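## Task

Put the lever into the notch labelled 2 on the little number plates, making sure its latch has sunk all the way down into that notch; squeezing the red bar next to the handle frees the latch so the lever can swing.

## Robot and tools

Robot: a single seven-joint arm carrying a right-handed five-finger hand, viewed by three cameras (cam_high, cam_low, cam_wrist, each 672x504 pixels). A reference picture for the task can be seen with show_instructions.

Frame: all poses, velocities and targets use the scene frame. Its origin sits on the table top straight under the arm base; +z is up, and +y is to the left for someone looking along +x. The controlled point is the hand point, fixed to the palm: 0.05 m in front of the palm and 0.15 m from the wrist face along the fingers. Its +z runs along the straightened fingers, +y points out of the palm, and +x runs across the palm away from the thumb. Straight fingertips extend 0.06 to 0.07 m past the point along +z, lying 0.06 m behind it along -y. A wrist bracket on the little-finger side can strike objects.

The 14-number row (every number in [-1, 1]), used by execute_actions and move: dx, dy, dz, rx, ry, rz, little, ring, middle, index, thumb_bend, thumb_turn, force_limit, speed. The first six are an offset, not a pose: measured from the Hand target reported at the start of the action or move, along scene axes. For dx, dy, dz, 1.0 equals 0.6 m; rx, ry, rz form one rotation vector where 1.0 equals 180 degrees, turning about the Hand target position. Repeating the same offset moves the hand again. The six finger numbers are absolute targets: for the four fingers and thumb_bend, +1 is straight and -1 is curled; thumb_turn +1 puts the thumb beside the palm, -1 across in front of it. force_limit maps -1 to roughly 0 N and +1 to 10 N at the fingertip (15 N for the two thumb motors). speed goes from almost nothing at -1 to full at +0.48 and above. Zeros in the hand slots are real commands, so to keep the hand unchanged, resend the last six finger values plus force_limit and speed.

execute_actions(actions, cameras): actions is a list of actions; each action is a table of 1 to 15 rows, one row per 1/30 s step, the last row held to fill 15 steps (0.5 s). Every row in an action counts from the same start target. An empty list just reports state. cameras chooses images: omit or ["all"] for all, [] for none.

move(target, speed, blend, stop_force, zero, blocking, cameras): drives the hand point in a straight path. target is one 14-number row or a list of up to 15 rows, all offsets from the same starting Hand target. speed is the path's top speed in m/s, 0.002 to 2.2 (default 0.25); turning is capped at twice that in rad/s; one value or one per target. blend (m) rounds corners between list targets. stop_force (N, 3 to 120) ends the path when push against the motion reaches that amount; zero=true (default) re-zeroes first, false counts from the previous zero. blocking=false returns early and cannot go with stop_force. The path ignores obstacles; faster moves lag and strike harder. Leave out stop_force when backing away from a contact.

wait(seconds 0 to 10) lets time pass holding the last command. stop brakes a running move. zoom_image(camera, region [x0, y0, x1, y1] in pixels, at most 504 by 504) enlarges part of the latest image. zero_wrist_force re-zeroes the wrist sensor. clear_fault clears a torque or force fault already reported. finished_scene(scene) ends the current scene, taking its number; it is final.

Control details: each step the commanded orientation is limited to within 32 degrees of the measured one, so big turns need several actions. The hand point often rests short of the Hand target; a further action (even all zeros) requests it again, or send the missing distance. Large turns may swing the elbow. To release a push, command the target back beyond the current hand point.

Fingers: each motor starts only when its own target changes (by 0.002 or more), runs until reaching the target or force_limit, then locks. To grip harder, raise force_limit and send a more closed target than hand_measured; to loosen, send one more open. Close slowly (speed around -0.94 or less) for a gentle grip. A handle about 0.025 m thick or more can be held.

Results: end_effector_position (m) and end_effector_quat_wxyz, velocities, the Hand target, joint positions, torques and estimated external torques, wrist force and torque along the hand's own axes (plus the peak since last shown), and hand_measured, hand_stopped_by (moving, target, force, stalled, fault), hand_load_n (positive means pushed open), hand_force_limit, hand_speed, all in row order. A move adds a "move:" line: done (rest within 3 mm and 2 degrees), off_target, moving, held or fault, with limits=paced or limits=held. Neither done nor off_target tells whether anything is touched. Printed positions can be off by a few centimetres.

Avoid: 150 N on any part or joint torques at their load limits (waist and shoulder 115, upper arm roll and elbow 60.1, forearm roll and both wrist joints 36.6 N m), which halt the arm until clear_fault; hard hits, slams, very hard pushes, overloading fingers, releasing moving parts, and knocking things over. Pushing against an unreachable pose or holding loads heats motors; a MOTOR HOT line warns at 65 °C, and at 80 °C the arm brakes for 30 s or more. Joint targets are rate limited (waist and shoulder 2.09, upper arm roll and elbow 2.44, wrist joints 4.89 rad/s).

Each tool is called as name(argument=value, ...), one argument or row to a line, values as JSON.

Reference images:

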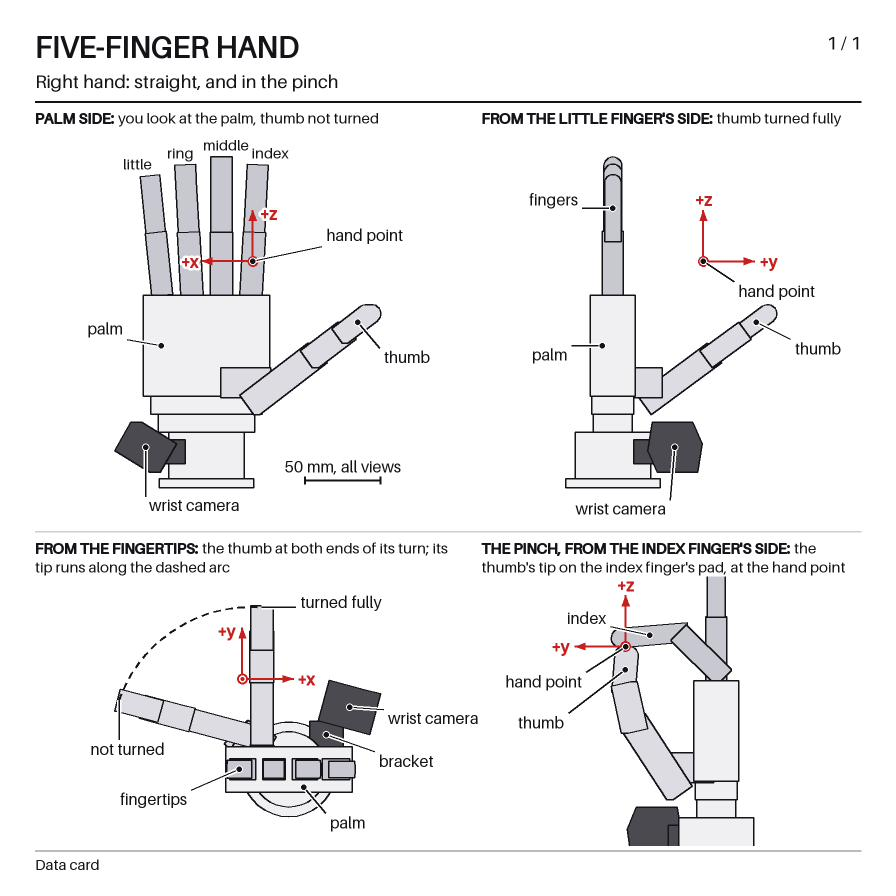

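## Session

execute_actions(
  actions=[],
)

zoom_image(
  camera="cam_high",
  region=[280, 180, 460, 400],
)

zoom_image(
  camera="cam_low",
  region=[280, 0, 480, 310],
)

Scene clock: 0.00 s.
end_effector_position=(+0.4381, +0.1828, +0.2959) hand_measured=(+1.000, +1.000, +1.000, +1.000, +1.000, +1.000) hand_load_n=(+0.0, +0.0, +0.0, +0.0, +0.0, +0.0) hand_stopped_by=(target, target, target, target, target, target) hand_force_limit=0.00 hand_speed=-0.80 end_effector_quat_wxyz=(+0.009, +0.978, -0.193, -0.082)
Joint positions: [0.047 -0.404 0.605 1.811 -0.119 0.453 -2.064]
Joint velocities: within noise
Joint torques (N m): no reading
External joint torques (N m): no reading
Motor temperatures (°C): [31 29 35 36 39 42 36]
Wrist force (N): no reading
Wrist torque (N m): no reading
Wrist force, peak (N): no reading
Hand target: +0.4381, +0.1828, +0.2959; +0.009, +0.978, -0.193, -0.082
camera_calibration:
cam_wrist: T_world_to_cam=[[-0.158999, -0.987019, 0.0226305, 0.242312], [-0.695538, 0.128253, 0.706949, 0.0584228], [-0.700675, 0.0966636, -0.706902, 0.610781], [0, 0, 0, 1]] pos_world=[0.507122, 0.172633, 0.384977]

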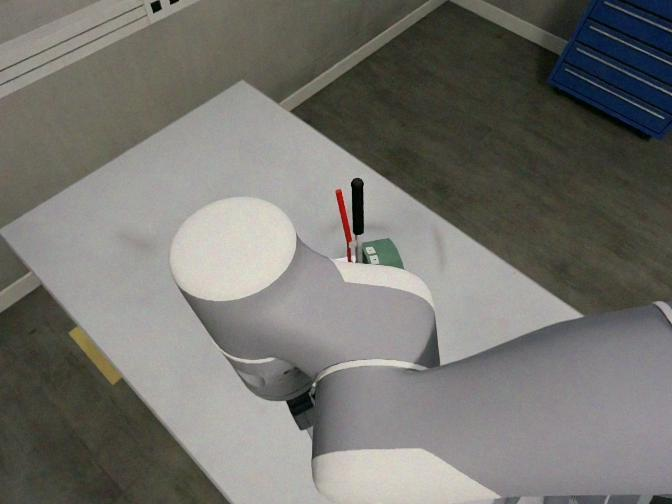

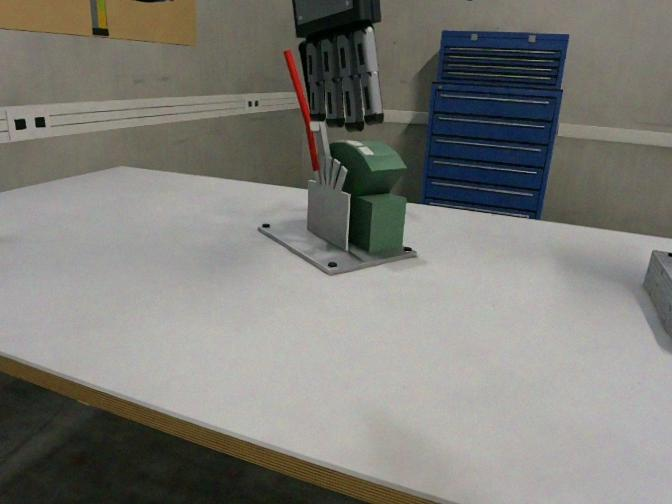

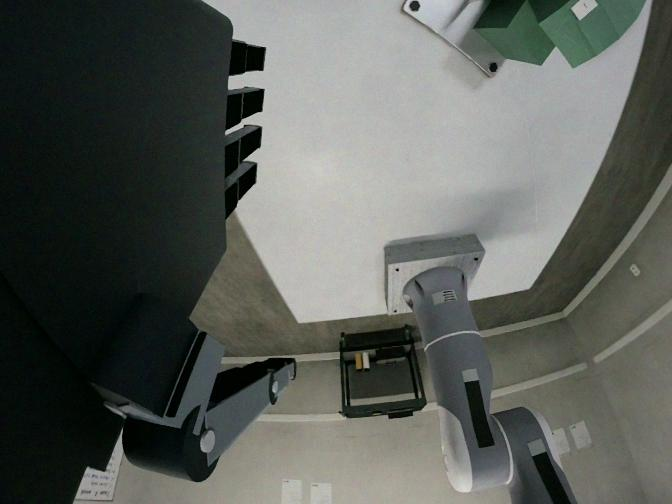

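Scaled by 2.291.

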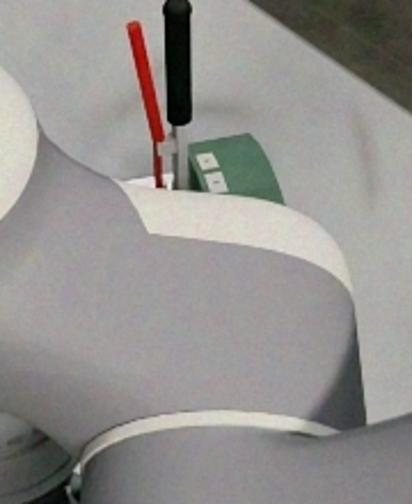

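Scaled by 1.626.

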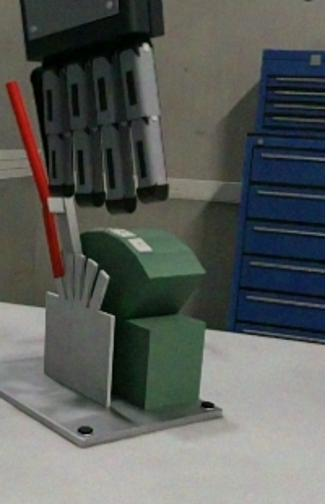

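move(
  target=[
    [0,0,0.26,0,0,0,1,1,1,1,1,1,0,-0.8],
    [-0.15,0.15,0.26,0,0,0,1,1,1,1,1,-1,0,-0.8],
  ],
  blend=[0.05,0],
)

zoom_image(
  camera="cam_high",
  region=[300, 160, 440, 360],
)

zoom_image(
  camera="cam_low",
  region=[260, 30, 430, 290],
)

Scene clock: 7.50 s.
end_effector_position=(+0.3479, +0.2728, +0.4519) hand_measured=(+1.000, +1.000, +1.000, +1.000, +1.000, -0.902) hand_load_n=(+0.0, +0.0, +0.0, +0.0, +0.0, +0.0) hand_stopped_by=(target, target, target, target, target, moving) hand_force_limit=0.00 hand_speed=-0.80 end_effector_quat_wxyz=(+0.009, +0.978, -0.193, -0.082)
Joint positions: [0.126 -0.194 0.738 1.623 0.013 0.107 -1.893]
Joint velocities: within noise
Joint torques (N m): [-0.06 30.39 4.56 -28.87 -3.08 3.24 -0.19]
External joint torques (N m): [-0.29 0.83 -0.52 -0.78 -0.67 0.4 0.2]
Motor temperatures (°C): [31 29 35 36 39 42 36]
Wrist force (N): [-0.2 -0.2 0.2]
Wrist torque (N m): [-0.03 0.00 -0.02]
Wrist force, peak (N): [-3.3 -1.4 0.7]
Hand target: +0.3481, +0.2728, +0.4519; +0.009, +0.978, -0.193, -0.082
Off the commanded pose: 0.000 m, 0 deg.
move: moving (no rest 5 s after target 2's new numbers were sent)
camera_calibration:
cam_wrist: T_world_to_cam=[[-0.158842, -0.98704, 0.0228287, 0.31312], [-0.695257, 0.128243, 0.707228, -0.126338], [-0.70099, 0.0964655, -0.706617, 0.649257], [0, 0, 0, 1]] pos_world=[0.417022, 0.262633, 0.540978]

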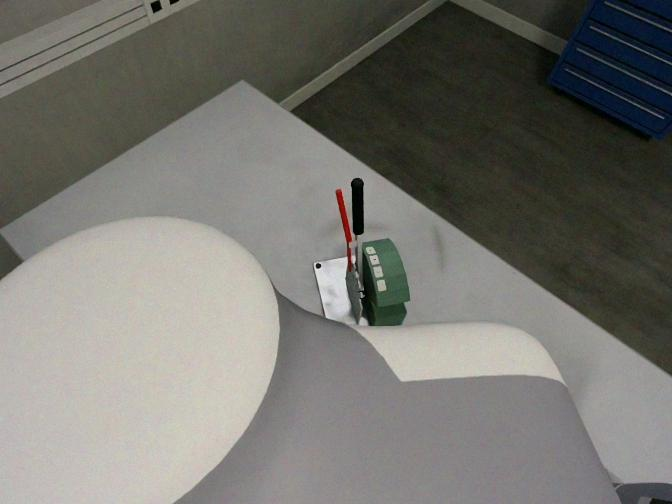

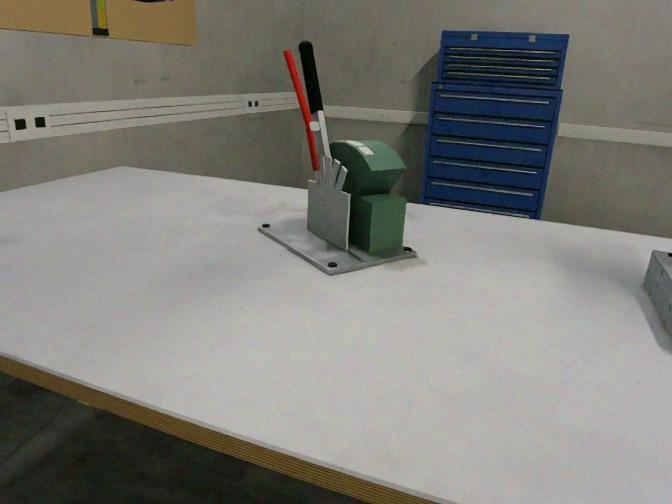

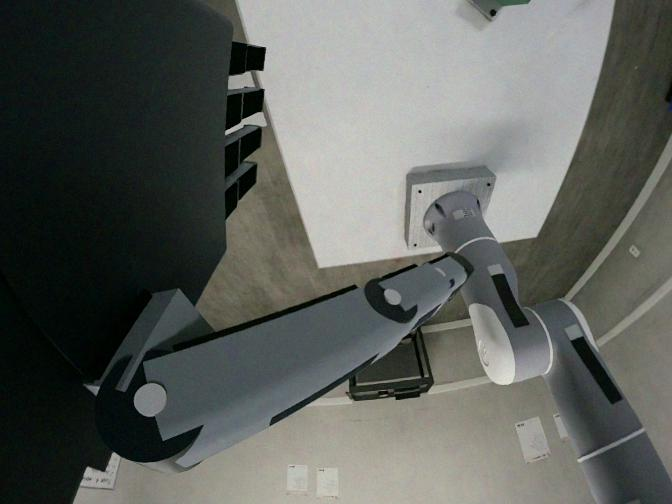

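Scaled by 2.520.

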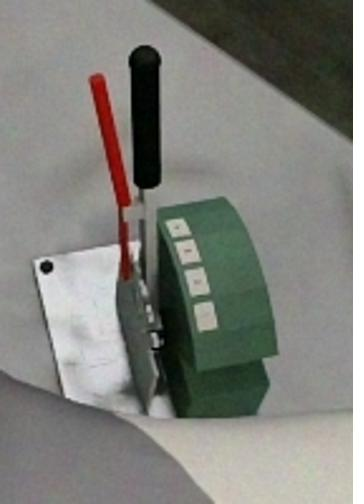

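Scaled by 1.938.

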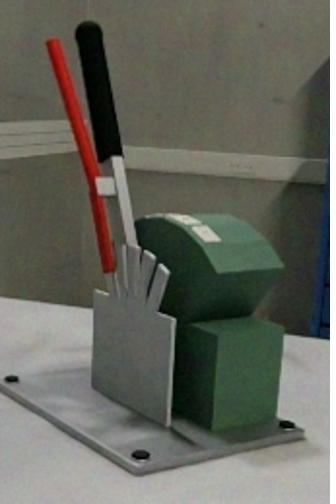

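zoom_image(
  camera="cam_high",
  region=[360, 242, 392, 294],
)

move(
  target=[
    [0.02,-0.655,0,0.234,0.127,-0.278,1,1,1,1,1,-1,0.5,0],
    [0.30,-0.83,-0.12,0.468,0.2535,-0.5567,1,1,1,1,1,-1,0.5,0],
  ],
  blend=[0.08,0],
  speed=0.35,
)

zoom_image(
  camera="cam_wrist",
  region=[250, 0, 450, 150],
)

Scaled by 9.692.

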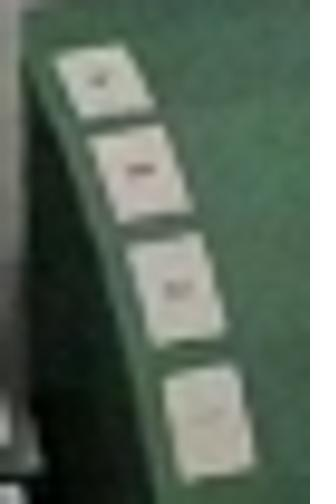

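Scene clock: 16.40 s.
end_effector_position=(+0.5280, -0.2253, +0.3799) hand_measured=(+1.000, +1.000, +1.000, +1.000, +1.000, -1.000) hand_load_n=(+0.0, +0.0, +0.0, +0.5, +0.0, -0.5) hand_stopped_by=(target, target, target, target, target, target) hand_force_limit=0.50 hand_speed=0.00 end_effector_quat_wxyz=(+0.549, -0.194, +0.680, +0.446)
Joint positions: [-0.897 -0.779 0.017 1.441 1.4 -0.214 -1.824]
Joint velocities: within noise
Joint torques (N m): [-0.04 53.7 5.64 -21.47 2.27 -1.18 -0.11]
External joint torques (N m): [-0.06 1.4 -0.57 -0.76 -0.77 0.08 0.14]
Motor temperatures (°C): [31 29 35 37 39 42 36]
Wrist force (N): [-1.7 0.7 3.1]
Wrist torque (N m): [-0.26 -0.02 -0.06]
Wrist force, peak (N): [-1.9 0.6 3.3]
Hand target: +0.5281, -0.2252, +0.3799; +0.549, -0.194, +0.680, +0.446
Off the commanded pose: 0.000 m, 0 deg.
move: done
camera_calibration:
cam_wrist: T_world_to_cam=[[-0.812835, 0.55537, 0.175681, 0.486528], [-0.210962, -0.561803, 0.799921, -0.332616], [0.54295, 0.613141, 0.573814, -0.254234], [0, 0, 0, 1]] pos_world=[0.463334, -0.301187, 0.326476]

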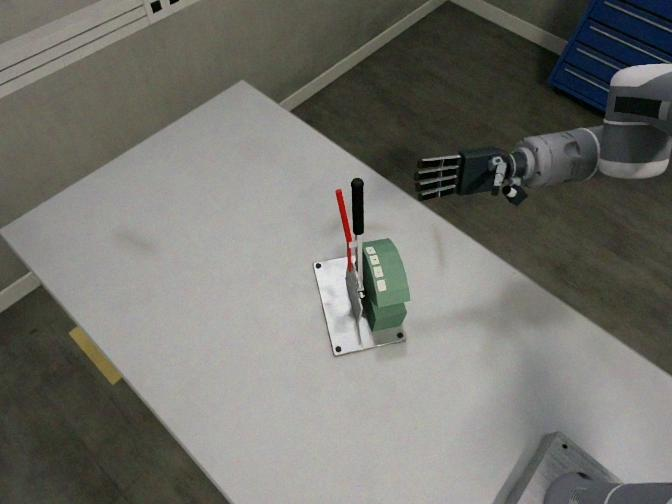

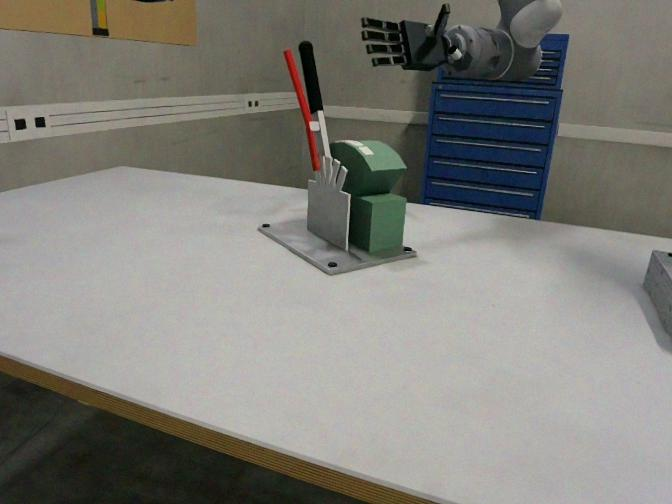

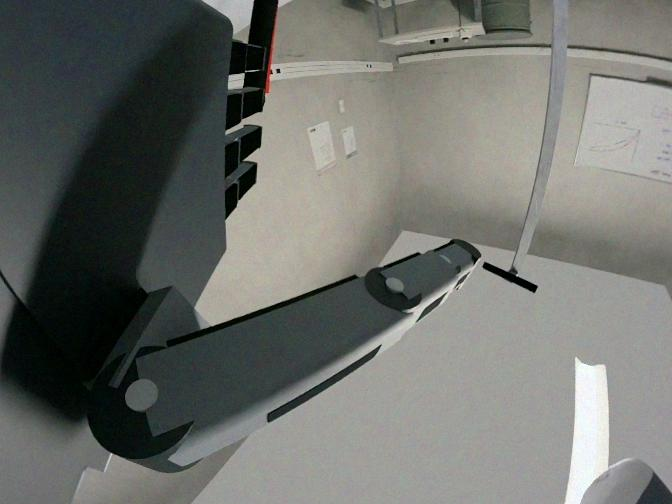

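Scaled by 2.520 from the camera's 672x504 image, which has a finer 960x720 frame.

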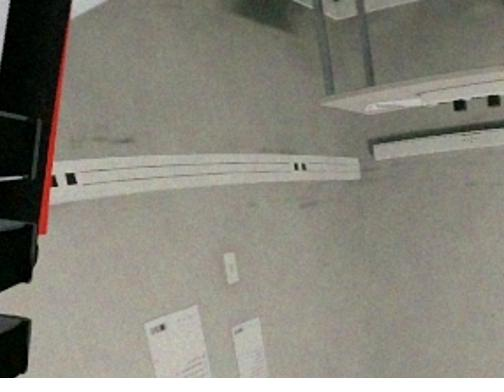

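move(
  target=[0.085,0.002,-0.133,0,0,0,1,1,1,1,1,-1,0.5,0],
)

zoom_image(
  camera="cam_wrist",
  region=[220, 0, 480, 195],
)

Scene clock: 18.33 s.
end_effector_position=(+0.5792, -0.2239, +0.3001) hand_measured=(+1.000, +1.000, +1.000, +1.000, +1.000, -1.000) hand_load_n=(+0.0, +0.0, +0.0, +0.0, +0.0, -0.5) hand_stopped_by=(target, target, target, target, target, target) hand_force_limit=0.50 hand_speed=0.00 end_effector_quat_wxyz=(+0.549, -0.194, +0.680, +0.446)
Joint positions: [-0.826 -0.981 0.009 1.287 1.436 -0.16 -1.866]
Joint velocities: within noise
Joint torques (N m): [0.17 58.89 6.25 -21.05 2.2 -1.29 -0.22]
External joint torques (N m): [-0.31 1.03 -0.47 -0.36 -0.79 0.14 0.25]
Motor temperatures (°C): [31 30 35 37 39 42 36]
Wrist force (N): [-2.1 0.4 3.2]
Wrist torque (N m): [-0.31 0.03 -0.09]
Wrist force, peak (N): [-3.2 1.9 2.6]
Hand target: +0.5791, -0.2240, +0.3001; +0.549, -0.194, +0.680, +0.446
Off the commanded pose: 0.000 m, 0 deg.
move: done
camera_calibration:
cam_wrist: T_world_to_cam=[[-0.813014, 0.555269, 0.175167, 0.541613], [-0.211249, -0.561659, 0.799945, -0.257146], [0.542569, 0.613363, 0.573937, -0.236864], [0, 0, 0, 1]] pos_world=[0.514532, -0.299886, 0.246775]

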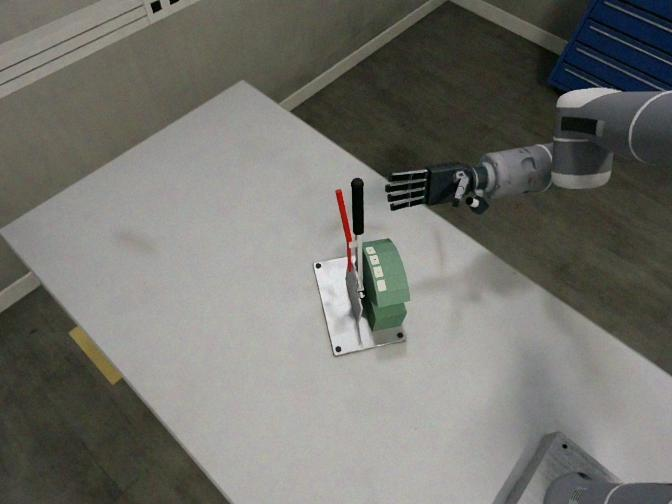

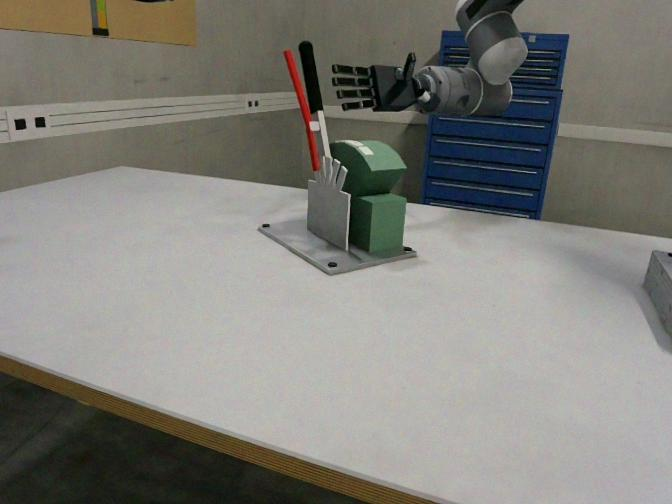

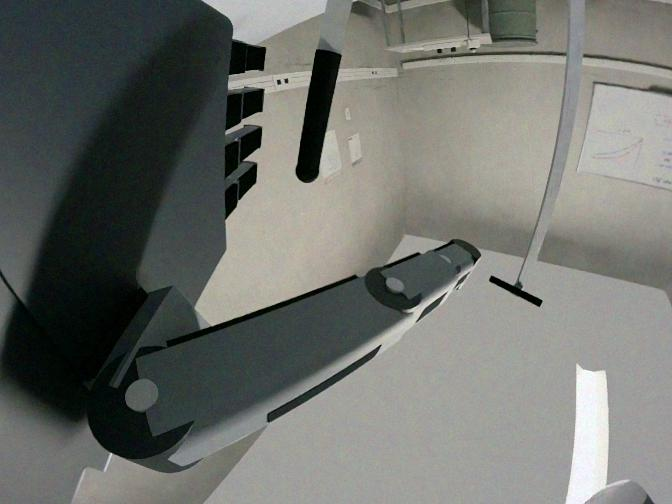

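Scaled by 1.938 from the camera's 672x504 image, which has a finer 960x720 frame.

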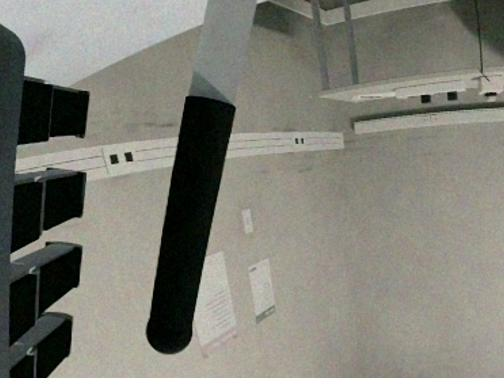

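move(
  target=[0.1437,0.194,-0.005,0,0,0,1,1,1,1,1,-1,0.5,0],
  speed=0.12,
  stop_force=8,
)

Scene clock: 21.00 s.
end_effector_position=(+0.6653, -0.1075, +0.2972) hand_measured=(+1.000, +1.000, +1.000, +1.000, +1.000, -1.000) hand_load_n=(+0.0, +0.0, +0.0, +0.0, +0.0, +0.0) hand_stopped_by=(target, target, target, target, target, target) hand_force_limit=0.50 hand_speed=0.00 end_effector_quat_wxyz=(+0.549, -0.194, +0.680, +0.446)
Joint positions: [-0.644 -0.975 0.082 1.319 1.535 0.05 -1.881]
Joint velocities: within noise
Joint torques (N m): [0.07 58 7.87 -20.83 2.02 -1.34 -0.24]
External joint torques (N m): [-0.33 1.36 -0.58 -0.46 -0.68 0.16 0.27]
Motor temperatures (°C): [31 30 35 37 39 42 36]
Wrist force (N): [-2.1 0.7 3.2]
Wrist torque (N m): [-0.29 0.02 -0.09]
Wrist force, peak (N): [-2.1 0.7 5.8]
Hand target: +0.6653, -0.1076, +0.2971; +0.549, -0.194, +0.680, +0.446
Off the commanded pose: 0.000 m, 0 deg.
move: done
camera_calibration:
cam_wrist: T_world_to_cam=[[-0.813064, 0.555137, 0.175356, 0.547448], [-0.211056, -0.56179, 0.799905, -0.171391], [0.54257, 0.613364, 0.573936, -0.35331], [0, 0, 0, 1]] pos_world=[0.600633, -0.183487, 0.243875]

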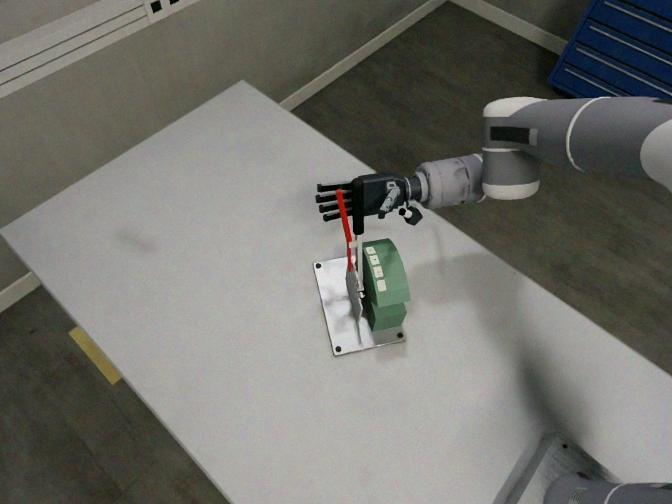

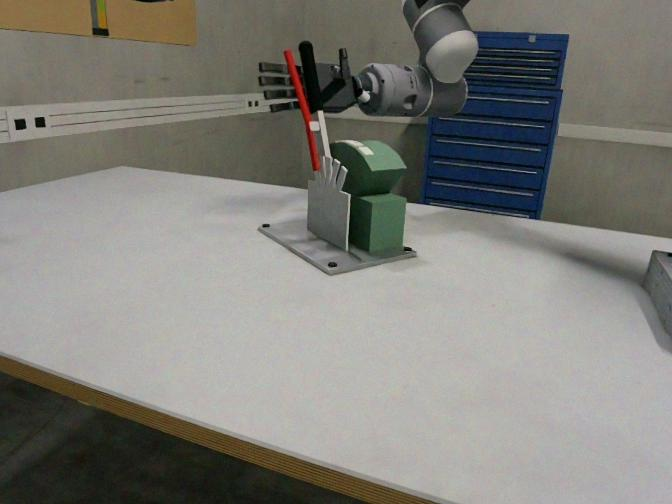

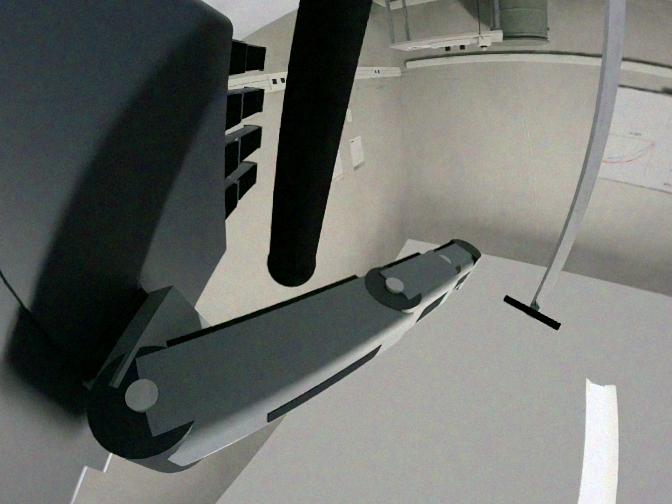

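move(
  target=[-0.002,-0.0148,0,0,0,0,-1,-1,-1,-1,1,-1,0.7,-0.7],
  cameras=[],
)

move(
  target=[0,0,0,0,0,0,-0.98,-0.98,-0.98,-0.98,1,-1,0.9,-0.7],
  cameras=[],
)

move(
  target=[0,0,0,0,0,0,-1,-1,-1,-1,1,-1,1,-0.7],
)

Scene clock: 23.57 s.
end_effector_position=(+0.6648, -0.1157, +0.2975) hand_measured=(+0.294, +0.344, +0.396, +0.452, +1.000, -1.000) hand_load_n=(+10.5, +7.5, +0.0, +0.0, +0.0, +0.0) hand_stopped_by=(force, force, force, force, target, target) hand_force_limit=0.70 hand_speed=-0.70 end_effector_quat_wxyz=(+0.549, -0.194, +0.679, +0.446)
Joint positions: [-0.652 -0.981 0.077 1.306 1.531 0.038 -1.874]
Joint velocities: within noise
Joint torques (N m): [-6.27 60.11 4.1 -19.32 -0.31 -3.56 0.19]
External joint torques (N m): [6.01 -0.45 3.11 -2.1 1.66 2.39 -0.16]
Motor temperatures (°C): [31 30 35 37 39 42 36]
Wrist force (N): [0.0 -8.8 17.8]
Wrist torque (N m): [-0.20 -0.69 -0.62]
Wrist force, peak (N): [0.2 -9.5 18.7]
Hand target: +0.6641, -0.1165, +0.2971; +0.549, -0.194, +0.680, +0.446
Off the commanded pose: 0.001 m, 0 deg.
move: done
No camera images: "cameras" was empty.

Scene clock: 24.07 s.
end_effector_position=(+0.6652, -0.1156, +0.2975) hand_measured=(+0.294, +0.328, +0.352, +0.378, +1.000, -1.000) hand_load_n=(+3.0, +5.5, +11.0, +12.0, +0.0, -0.5) hand_stopped_by=(force, force, force, force, target, target) hand_force_limit=0.90 hand_speed=-0.70 end_effector_quat_wxyz=(+0.549, -0.194, +0.680, +0.446)
Joint positions: [-0.651 -0.981 0.077 1.306 1.532 0.039 -1.874]
Joint velocities: within noise
Joint torques (N m): [-8.79 61.13 3.3 -18.15 -1.34 -5.33 -0.53]
External joint torques (N m): [8.53 -1.47 3.92 -3.28 2.69 4.16 0.57]
Motor temperatures (°C): [31 30 35 37 39 42 36]
Wrist force (N): [-0.7 -15.8 25.1]
Wrist torque (N m): [-0.80 -0.40 -0.20]
Wrist force, peak (N): [-0.4 -16.5 26.0]
Hand target: +0.6641, -0.1165, +0.2971; +0.549, -0.194, +0.680, +0.446
Off the commanded pose: 0.001 m, 0 deg.
move: done
No camera images: "cameras" was empty.

Scene clock: 24.57 s.
end_effector_position=(+0.6655, -0.1154, +0.2974) hand_measured=(+0.272, +0.312, +0.352, +0.378, +1.000, -1.000) hand_load_n=(+10.0, +13.0, +7.0, +8.5, +0.0, -0.5) hand_stopped_by=(force, force, force, force, target, target) hand_force_limit=1.00 hand_speed=-0.70 end_effector_quat_wxyz=(+0.549, -0.194, +0.680, +0.446)
Joint positions: [-0.651 -0.981 0.077 1.306 1.532 0.04 -1.874]
Joint velocities: within noise
Joint torques (N m): [-10.7 62.43 2.32 -17.61 -2.14 -6.24 -0.09]
External joint torques (N m): [10.44 -2.76 4.9 -3.81 3.49 5.07 0.13]
Motor temperatures (°C): [31 30 35 37 39 42 36]
Wrist force (N): [1.4 -19.8 30.2]
Wrist torque (N m): [-1.71 -0.86 -0.61]
Wrist force, peak (N): [2.0 -21.7 32.2]
Hand target: +0.6641, -0.1165, +0.2971; +0.549, -0.194, +0.680, +0.446
Off the commanded pose: 0.002 m, 0 deg.
move: done
camera_calibration:
cam_wrist: T_world_to_cam=[[-0.812422, 0.556116, 0.17523, 0.551619], [-0.212323, -0.562062, 0.799378, -0.174938], [0.543037, 0.612227, 0.574707, -0.349384], [0, 0, 0, 1]] pos_world=[0.600732, -0.191187, 0.243975]

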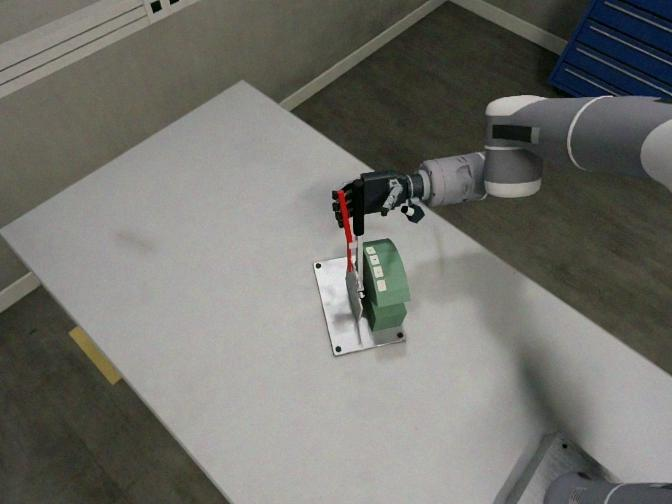

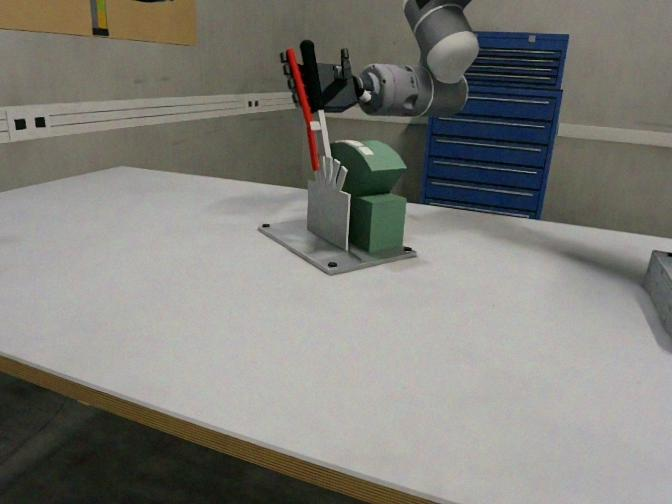

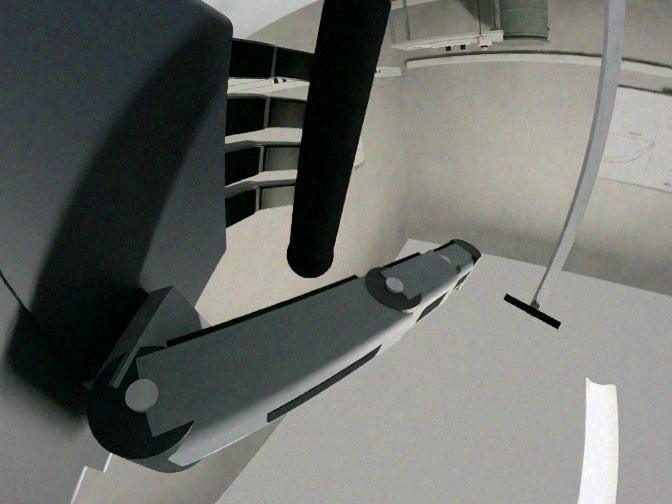

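move(
  target=[0.0068,-0.0048,0,0,0,0,-0.98,-0.98,-0.98,-0.98,1,-1,1,-0.7],
  cameras=[],
)

move(
  target=[0.004,-0.003,0,0,0,0,-1,-1,-1,-1,1,-1,1,-0.7],
  cameras=[],
)

move(
  target=[0.002,-0.002,0,0,0,0,-0.98,-0.98,-0.98,-0.98,1,-1,1,-0.65],
  cameras=["cam_low","cam_high"],
)

zoom_image(
  camera="cam_low",
  region=[260, 30, 380, 210],
)

Scene clock: 26.47 s.
end_effector_position=(+0.6685, -0.1185, +0.2972) hand_measured=(+0.272, +0.310, +0.332, +0.362, +1.000, -1.000) hand_load_n=(+0.0, +1.0, +5.0, +1.5, +0.0, -0.5) hand_stopped_by=(force, force, force, force, target, target) hand_force_limit=1.00 hand_speed=-0.70 end_effector_quat_wxyz=(+0.549, -0.194, +0.680, +0.446)
Joint positions: [-0.65 -0.989 0.075 1.29 1.531 0.037 -1.865]
Joint velocities: within noise
Joint torques (N m): [-4.53 59.79 5.12 -21.74 1.56 -1.61 -0.06]
External joint torques (N m): [4.27 0.24 2.07 0.14 -0.2 0.46 0.1]
Motor temperatures (°C): [31 30 35 37 39 42 36]
Wrist force (N): [-0.3 -0.5 10.6]
Wrist torque (N m): [-0.34 -0.01 -0.09]
Wrist force, peak (N): [1.2 -21.6 32.0]
Hand target: +0.6682, -0.1194, +0.2971; +0.549, -0.194, +0.680, +0.446
Off the commanded pose: 0.001 m, 0 deg.
move: done
No camera images: "cameras" was empty.

Scene clock: 27.17 s.
end_effector_position=(+0.6710, -0.1199, +0.2971) hand_measured=(+0.224, +0.266, +0.310, +0.312, +1.000, -1.000) hand_load_n=(+2.5, +7.5, +0.0, +4.0, +0.0, -0.5) hand_stopped_by=(force, force, force, force, target, target) hand_force_limit=1.00 hand_speed=-0.70 end_effector_quat_wxyz=(+0.549, -0.194, +0.680, +0.446)
Joint positions: [-0.649 -0.994 0.074 1.28 1.531 0.036 -1.86]
Joint velocities: within noise
Joint torques (N m): [-7 61.21 3.91 -22.15 1.27 -2.11 0.07]
External joint torques (N m): [6.74 -0.95 3.29 0.46 0.09 0.97 -0.03]
Motor temperatures (°C): [31 30 35 37 39 42 36]
Wrist force (N): [1.5 -2.5 15.1]
Wrist torque (N m): [-0.26 -0.26 -0.14]
Wrist force, peak (N): [4.0 -17.0 28.6]
Hand target: +0.6706, -0.1212, +0.2971; +0.549, -0.194, +0.680, +0.446
Off the commanded pose: 0.001 m, 0 deg.
move: done
No camera images: "cameras" was empty.

Scene clock: 27.87 s.
end_effector_position=(+0.6725, -0.1205, +0.2970) hand_measured=(+0.182, +0.242, +0.252, +0.264, +1.000, -1.000) hand_load_n=(+6.5, +1.5, +10.0, +8.5, -0.5, +0.0) hand_stopped_by=(force, force, force, force, target, target) hand_force_limit=1.00 hand_speed=-0.65 end_effector_quat_wxyz=(+0.549, -0.194, +0.680, +0.447)
Joint positions: [-0.649 -0.997 0.074 1.275 1.531 0.036 -1.858]
Joint velocities: within noise
Joint torques (N m): [-11.99 63.64 1.51 -22.34 0.62 -3.27 0.11]
External joint torques (N m): [11.72 -3.26 5.71 0.59 0.75 2.13 -0.07]
Motor temperatures (°C): [31 30 35 37 39 42 36]
Wrist force (N): [4.5 -7.3 25.1]
Wrist torque (N m): [-0.15 -0.37 -0.18]
Wrist force, peak (N): [3.4 -19.6 31.5]
Hand target: +0.6718, -0.1224, +0.2971; +0.549, -0.194, +0.680, +0.446
Off the commanded pose: 0.002 m, 0 deg.
move: done
Images, in order (width x height): cam_high 672x504, cam_low 672x504.

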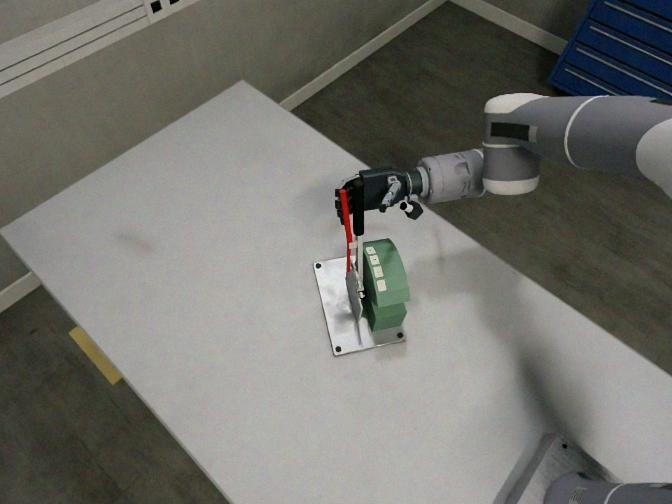

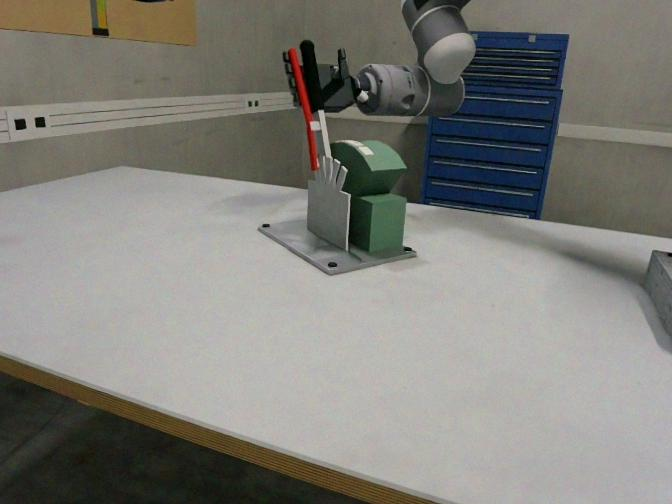

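Scaled by 2.800.

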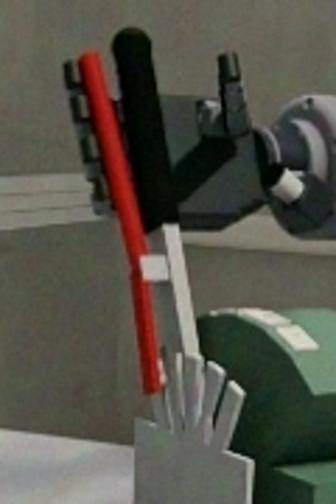

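Continue squeezing.

move(
  target=[0.003,-0.002,0,0,0,0,-1,-1,-1,-1,1,-1,1,-0.65],
  cameras=[],
)

move(
  target=[0,0,0,0,0,0,-0.98,-0.98,-0.98,-0.98,1,-1,1,-0.65],
  cameras=[],
)

move(
  target=[0.003,-0.002,0,0,0,0,-1,-1,-1,-1,1,-1,1,-0.6],
  cameras=["cam_low"],
)

zoom_image(
  camera="cam_low",
  region=[260, 30, 380, 210],
)

Scene clock: 29.37 s.
end_effector_position=(+0.6741, -0.1223, +0.2971) hand_measured=(+0.162, +0.216, +0.252, +0.242, +1.000, -1.000) hand_load_n=(+2.0, +8.0, +1.0, +6.5, +0.0, -0.5) hand_stopped_by=(force, force, force, force, target, target) hand_force_limit=1.00 hand_speed=-0.65 end_effector_quat_wxyz=(+0.549, -0.194, +0.680, +0.446)
Joint positions: [-0.649 -1 0.074 1.267 1.531 0.036 -1.854]
Joint velocities: within noise
Joint torques (N m): [-7.47 61.88 3.81 -22.1 1.06 -2.42 0.08]
External joint torques (N m): [7.21 -1.33 3.41 0.26 0.3 1.29 -0.04]
Motor temperatures (°C): [31 30 35 37 39 42 36]
Wrist force (N): [1.9 -4.0 16.9]
Wrist torque (N m): [-0.23 -0.25 -0.16]
Wrist force, peak (N): [5.3 -15.6 29.4]
Hand target: +0.6736, -0.1236, +0.2971; +0.549, -0.194, +0.680, +0.446
Off the commanded pose: 0.001 m, 0 deg.
move: done
No camera images: "cameras" was empty.

Scene clock: 29.87 s.
end_effector_position=(+0.6747, -0.1223, +0.2971) hand_measured=(+0.120, +0.192, +0.208, +0.216, +1.000, -1.000) hand_load_n=(+11.0, +8.5, +14.5, +5.0, +0.0, +0.0) hand_stopped_by=(force, force, force, force, target, target) hand_force_limit=1.00 hand_speed=-0.65 end_effector_quat_wxyz=(+0.549, -0.194, +0.680, +0.446)
Joint positions: [-0.649 -1.001 0.074 1.267 1.532 0.037 -1.854]
Joint velocities: within noise
Joint torques (N m): [-11.39 64.16 2.55 -19.59 -1.13 -5.74 0.16]
External joint torques (N m): [11.13 -3.59 4.67 -2.25 2.49 4.61 -0.11]
Motor temperatures (°C): [31 31 35 37 39 42 36]
Wrist force (N): [3.1 -17.1 29.1]
Wrist torque (N m): [-1.23 -0.78 -0.62]
Wrist force, peak (N): [4.3 -20.2 32.3]
Hand target: +0.6736, -0.1236, +0.2971; +0.549, -0.194, +0.680, +0.446
Off the commanded pose: 0.002 m, 0 deg.
move: done
No camera images: "cameras" was empty.

Scene clock: 30.57 s.
end_effector_position=(+0.6759, -0.1228, +0.2969) hand_measured=(+0.120, +0.180, +0.208, +0.200, +1.000, -1.000) hand_load_n=(+2.5, +8.5, +7.0, +7.5, +0.0, -0.5) hand_stopped_by=(force, force, force, force, target, target) hand_force_limit=1.00 hand_speed=-0.60 end_effector_quat_wxyz=(+0.549, -0.194, +0.680, +0.447)
Joint positions: [-0.648 -1.004 0.074 1.26 1.531 0.036 -1.85]
Joint velocities: within noise
Joint torques (N m): [-12.12 64.01 1.78 -23.15 1.1 -2.86 0.23]
External joint torques (N m): [11.86 -3.3 5.46 1.24 0.27 1.73 -0.19]
Motor temperatures (°C): [31 31 35 37 39 42 36]
Wrist force (N): [5.0 -5.5 24.2]
Wrist torque (N m): [-0.16 -0.30 -0.20]
Wrist force, peak (N): [4.6 -20.8 34.1]
Hand target: +0.6754, -0.1248, +0.2971; +0.549, -0.194, +0.680, +0.446
Off the commanded pose: 0.002 m, 0 deg.
move: done
Images, in order (width x height): cam_low 672x504.

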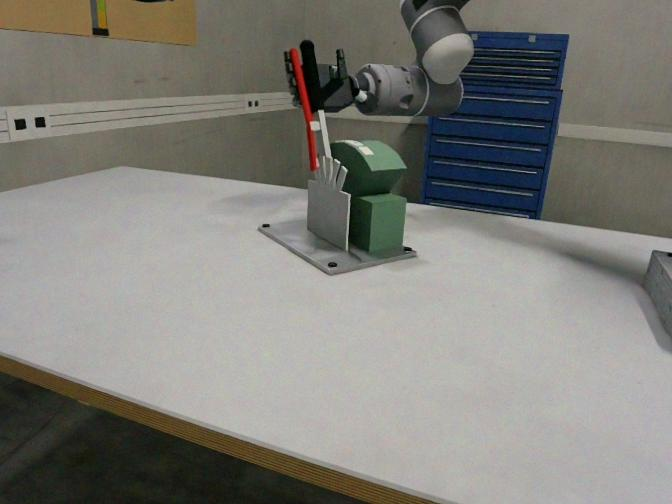

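Scaled by 2.800.

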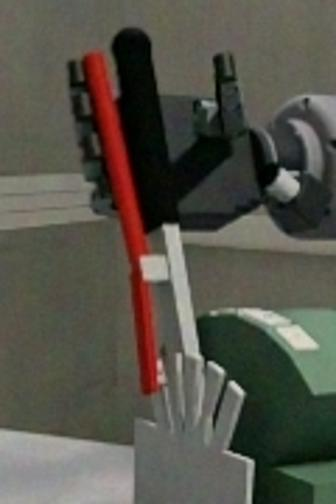

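move(
  target=[0.0045,-0.003,0,0,0,0,-0.98,-0.98,-0.98,-0.98,1,-1,1,-0.6],
  cameras=[],
)

move(
  target=[0.0045,-0.003,0,0,0,0,-1,-1,-1,-1,1,-1,1,-0.6],
  cameras=[],
)

move(
  target=[0.003,-0.002,0,0,0,0,-0.98,-0.98,-0.98,-0.98,1,-1,1,-0.6],
  cameras=[],
)

move(
  target=[0.003,-0.002,0,0,0,0,-1,-1,-1,-1,1,-1,1,-0.6],
  cameras=["cam_low","cam_wrist"],
)

zoom_image(
  camera="cam_low",
  region=[260, 30, 380, 210],
)

Scene clock: 32.83 s.
end_effector_position=(+0.6785, -0.1257, +0.2972) hand_measured=(+0.070, +0.152, +0.176, +0.152, +1.000, -1.000) hand_load_n=(+0.0, +1.5, +7.0, +3.5, +0.0, -0.5) hand_stopped_by=(force, force, force, force, target, target) hand_force_limit=1.00 hand_speed=-0.60 end_effector_quat_wxyz=(+0.549, -0.194, +0.680, +0.446)
Joint positions: [-0.648 -1.009 0.073 1.249 1.531 0.035 -1.844]
Joint velocities: within noise
Joint torques (N m): [-5.01 61.04 5.21 -21.99 1.39 -2.09 -0.02]
External joint torques (N m): [4.75 -0.07 2.02 -0.04 -0.02 0.97 0.07]
Motor temperatures (°C): [31 31 35 37 39 42 36]
Wrist force (N): [0.0 -2.2 12.1]
Wrist torque (N m): [-0.21 -0.07 -0.12]
Wrist force, peak (N): [6.1 -20.5 33.3]
Hand target: +0.6781, -0.1266, +0.2971; +0.549, -0.194, +0.680, +0.446
Off the commanded pose: 0.001 m, 0 deg.
move: done
No camera images: "cameras" was empty.

Scene clock: 33.53 s.
end_effector_position=(+0.6813, -0.1272, +0.2973) hand_measured=(-0.106, +0.122, +0.150, +0.122, +1.000, -1.000) hand_load_n=(+3.5, +0.0, +13.5, +0.0, +0.0, +0.0) hand_stopped_by=(force, force, force, force, target, target) hand_force_limit=1.00 hand_speed=-0.60 end_effector_quat_wxyz=(+0.549, -0.194, +0.680, +0.446)
Joint positions: [-0.647 -1.015 0.072 1.238 1.531 0.035 -1.839]
Joint velocities: within noise
Joint torques (N m): [-6.61 61.41 3.93 -21.8 0.81 -2.23 -0.03]
External joint torques (N m): [6.35 -0.2 3.3 -0.36 0.57 1.12 0.07]
Motor temperatures (°C): [31 31 35 37 39 42 36]
Wrist force (N): [0.1 -3.6 15.5]
Wrist torque (N m): [-0.19 -0.34 -0.19]
Wrist force, peak (N): [3.0 -14.1 26.1]
Hand target: +0.6808, -0.1284, +0.2971; +0.549, -0.194, +0.680, +0.446
Off the commanded pose: 0.001 m, 0 deg.
move: done
No camera images: "cameras" was empty.

Scene clock: 34.23 s.
end_effector_position=(+0.6831, -0.1290, +0.2973) hand_measured=(-0.130, +0.092, +0.150, +0.056, +1.000, -1.000) hand_load_n=(+3.5, +0.0, +10.5, +0.0, +0.0, -0.5) hand_stopped_by=(force, force, force, force, target, target) hand_force_limit=1.00 hand_speed=-0.60 end_effector_quat_wxyz=(+0.549, -0.194, +0.680, +0.446)
Joint positions: [-0.647 -1.018 0.071 1.23 1.532 0.035 -1.835]
Joint velocities: within noise
Joint torques (N m): [-3.96 61.3 5.79 -21.2 0.85 -2.83 0.03]
External joint torques (N m): [3.69 0.08 1.42 -1.04 0.53 1.72 0.01]
Motor temperatures (°C): [31 31 35 37 39 42 36]
Wrist force (N): [-0.5 -5.0 12.0]
Wrist torque (N m): [-0.10 -0.31 -0.25]
Wrist force, peak (N): [1.8 -16.2 27.1]
Hand target: +0.6826, -0.1296, +0.2971; +0.549, -0.194, +0.680, +0.446
Off the commanded pose: 0.001 m, 0 deg.
move: done
No camera images: "cameras" was empty.

Scene clock: 34.93 s.
end_effector_position=(+0.6848, -0.1290, +0.2972) hand_measured=(-0.154, -0.102, +0.148, -0.100, +1.000, -1.000) hand_load_n=(+1.5, +11.5, +1.0, +6.0, +0.0, +0.0) hand_stopped_by=(force, force, force, force, target, target) hand_force_limit=1.00 hand_speed=-0.60 end_effector_quat_wxyz=(+0.549, -0.195, +0.679, +0.447)
Joint positions: [-0.645 -1.022 0.071 1.223 1.532 0.034 -1.831]
Joint velocities: within noise
Joint torques (N m): [-10.22 63.21 1.93 -23.66 1.33 -1.43 0.22]
External joint torques (N m): [9.95 -1.67 5.3 1.36 0.05 0.32 -0.18]
Motor temperatures (°C): [31 31 35 37 39 42 36]
Wrist force (N): [3.1 -0.8 19.2]
Wrist torque (N m): [-0.17 -0.43 -0.15]
Wrist force, peak (N): [3.3 -12.5 29.6]
Hand target: +0.6844, -0.1308, +0.2971; +0.549, -0.194, +0.680, +0.446
Off the commanded pose: 0.002 m, 0 deg.
move: done
camera_calibration:
cam_wrist: T_world_to_cam=[[-0.81388, 0.553843, 0.17566, 0.575522], [-0.210524, -0.562872, 0.799284, -0.179577], [0.541552, 0.613541, 0.574708, -0.350159], [0, 0, 0, 1]] pos_world=[0.62023, -0.204991, 0.243676]
Images, in order (width x height): cam_low 672x504, cam_wrist 672x504.

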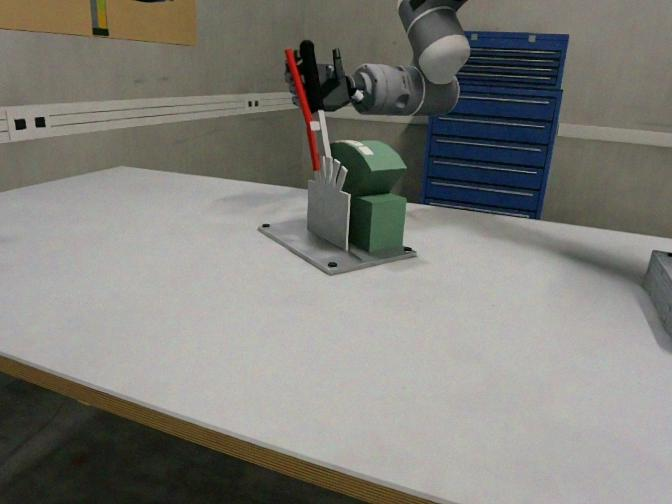

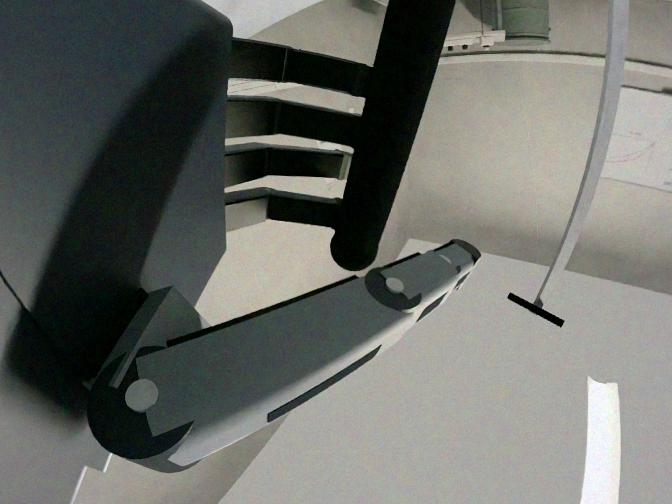

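Scaled by 2.800.

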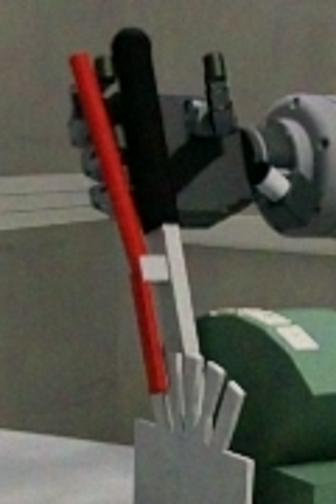

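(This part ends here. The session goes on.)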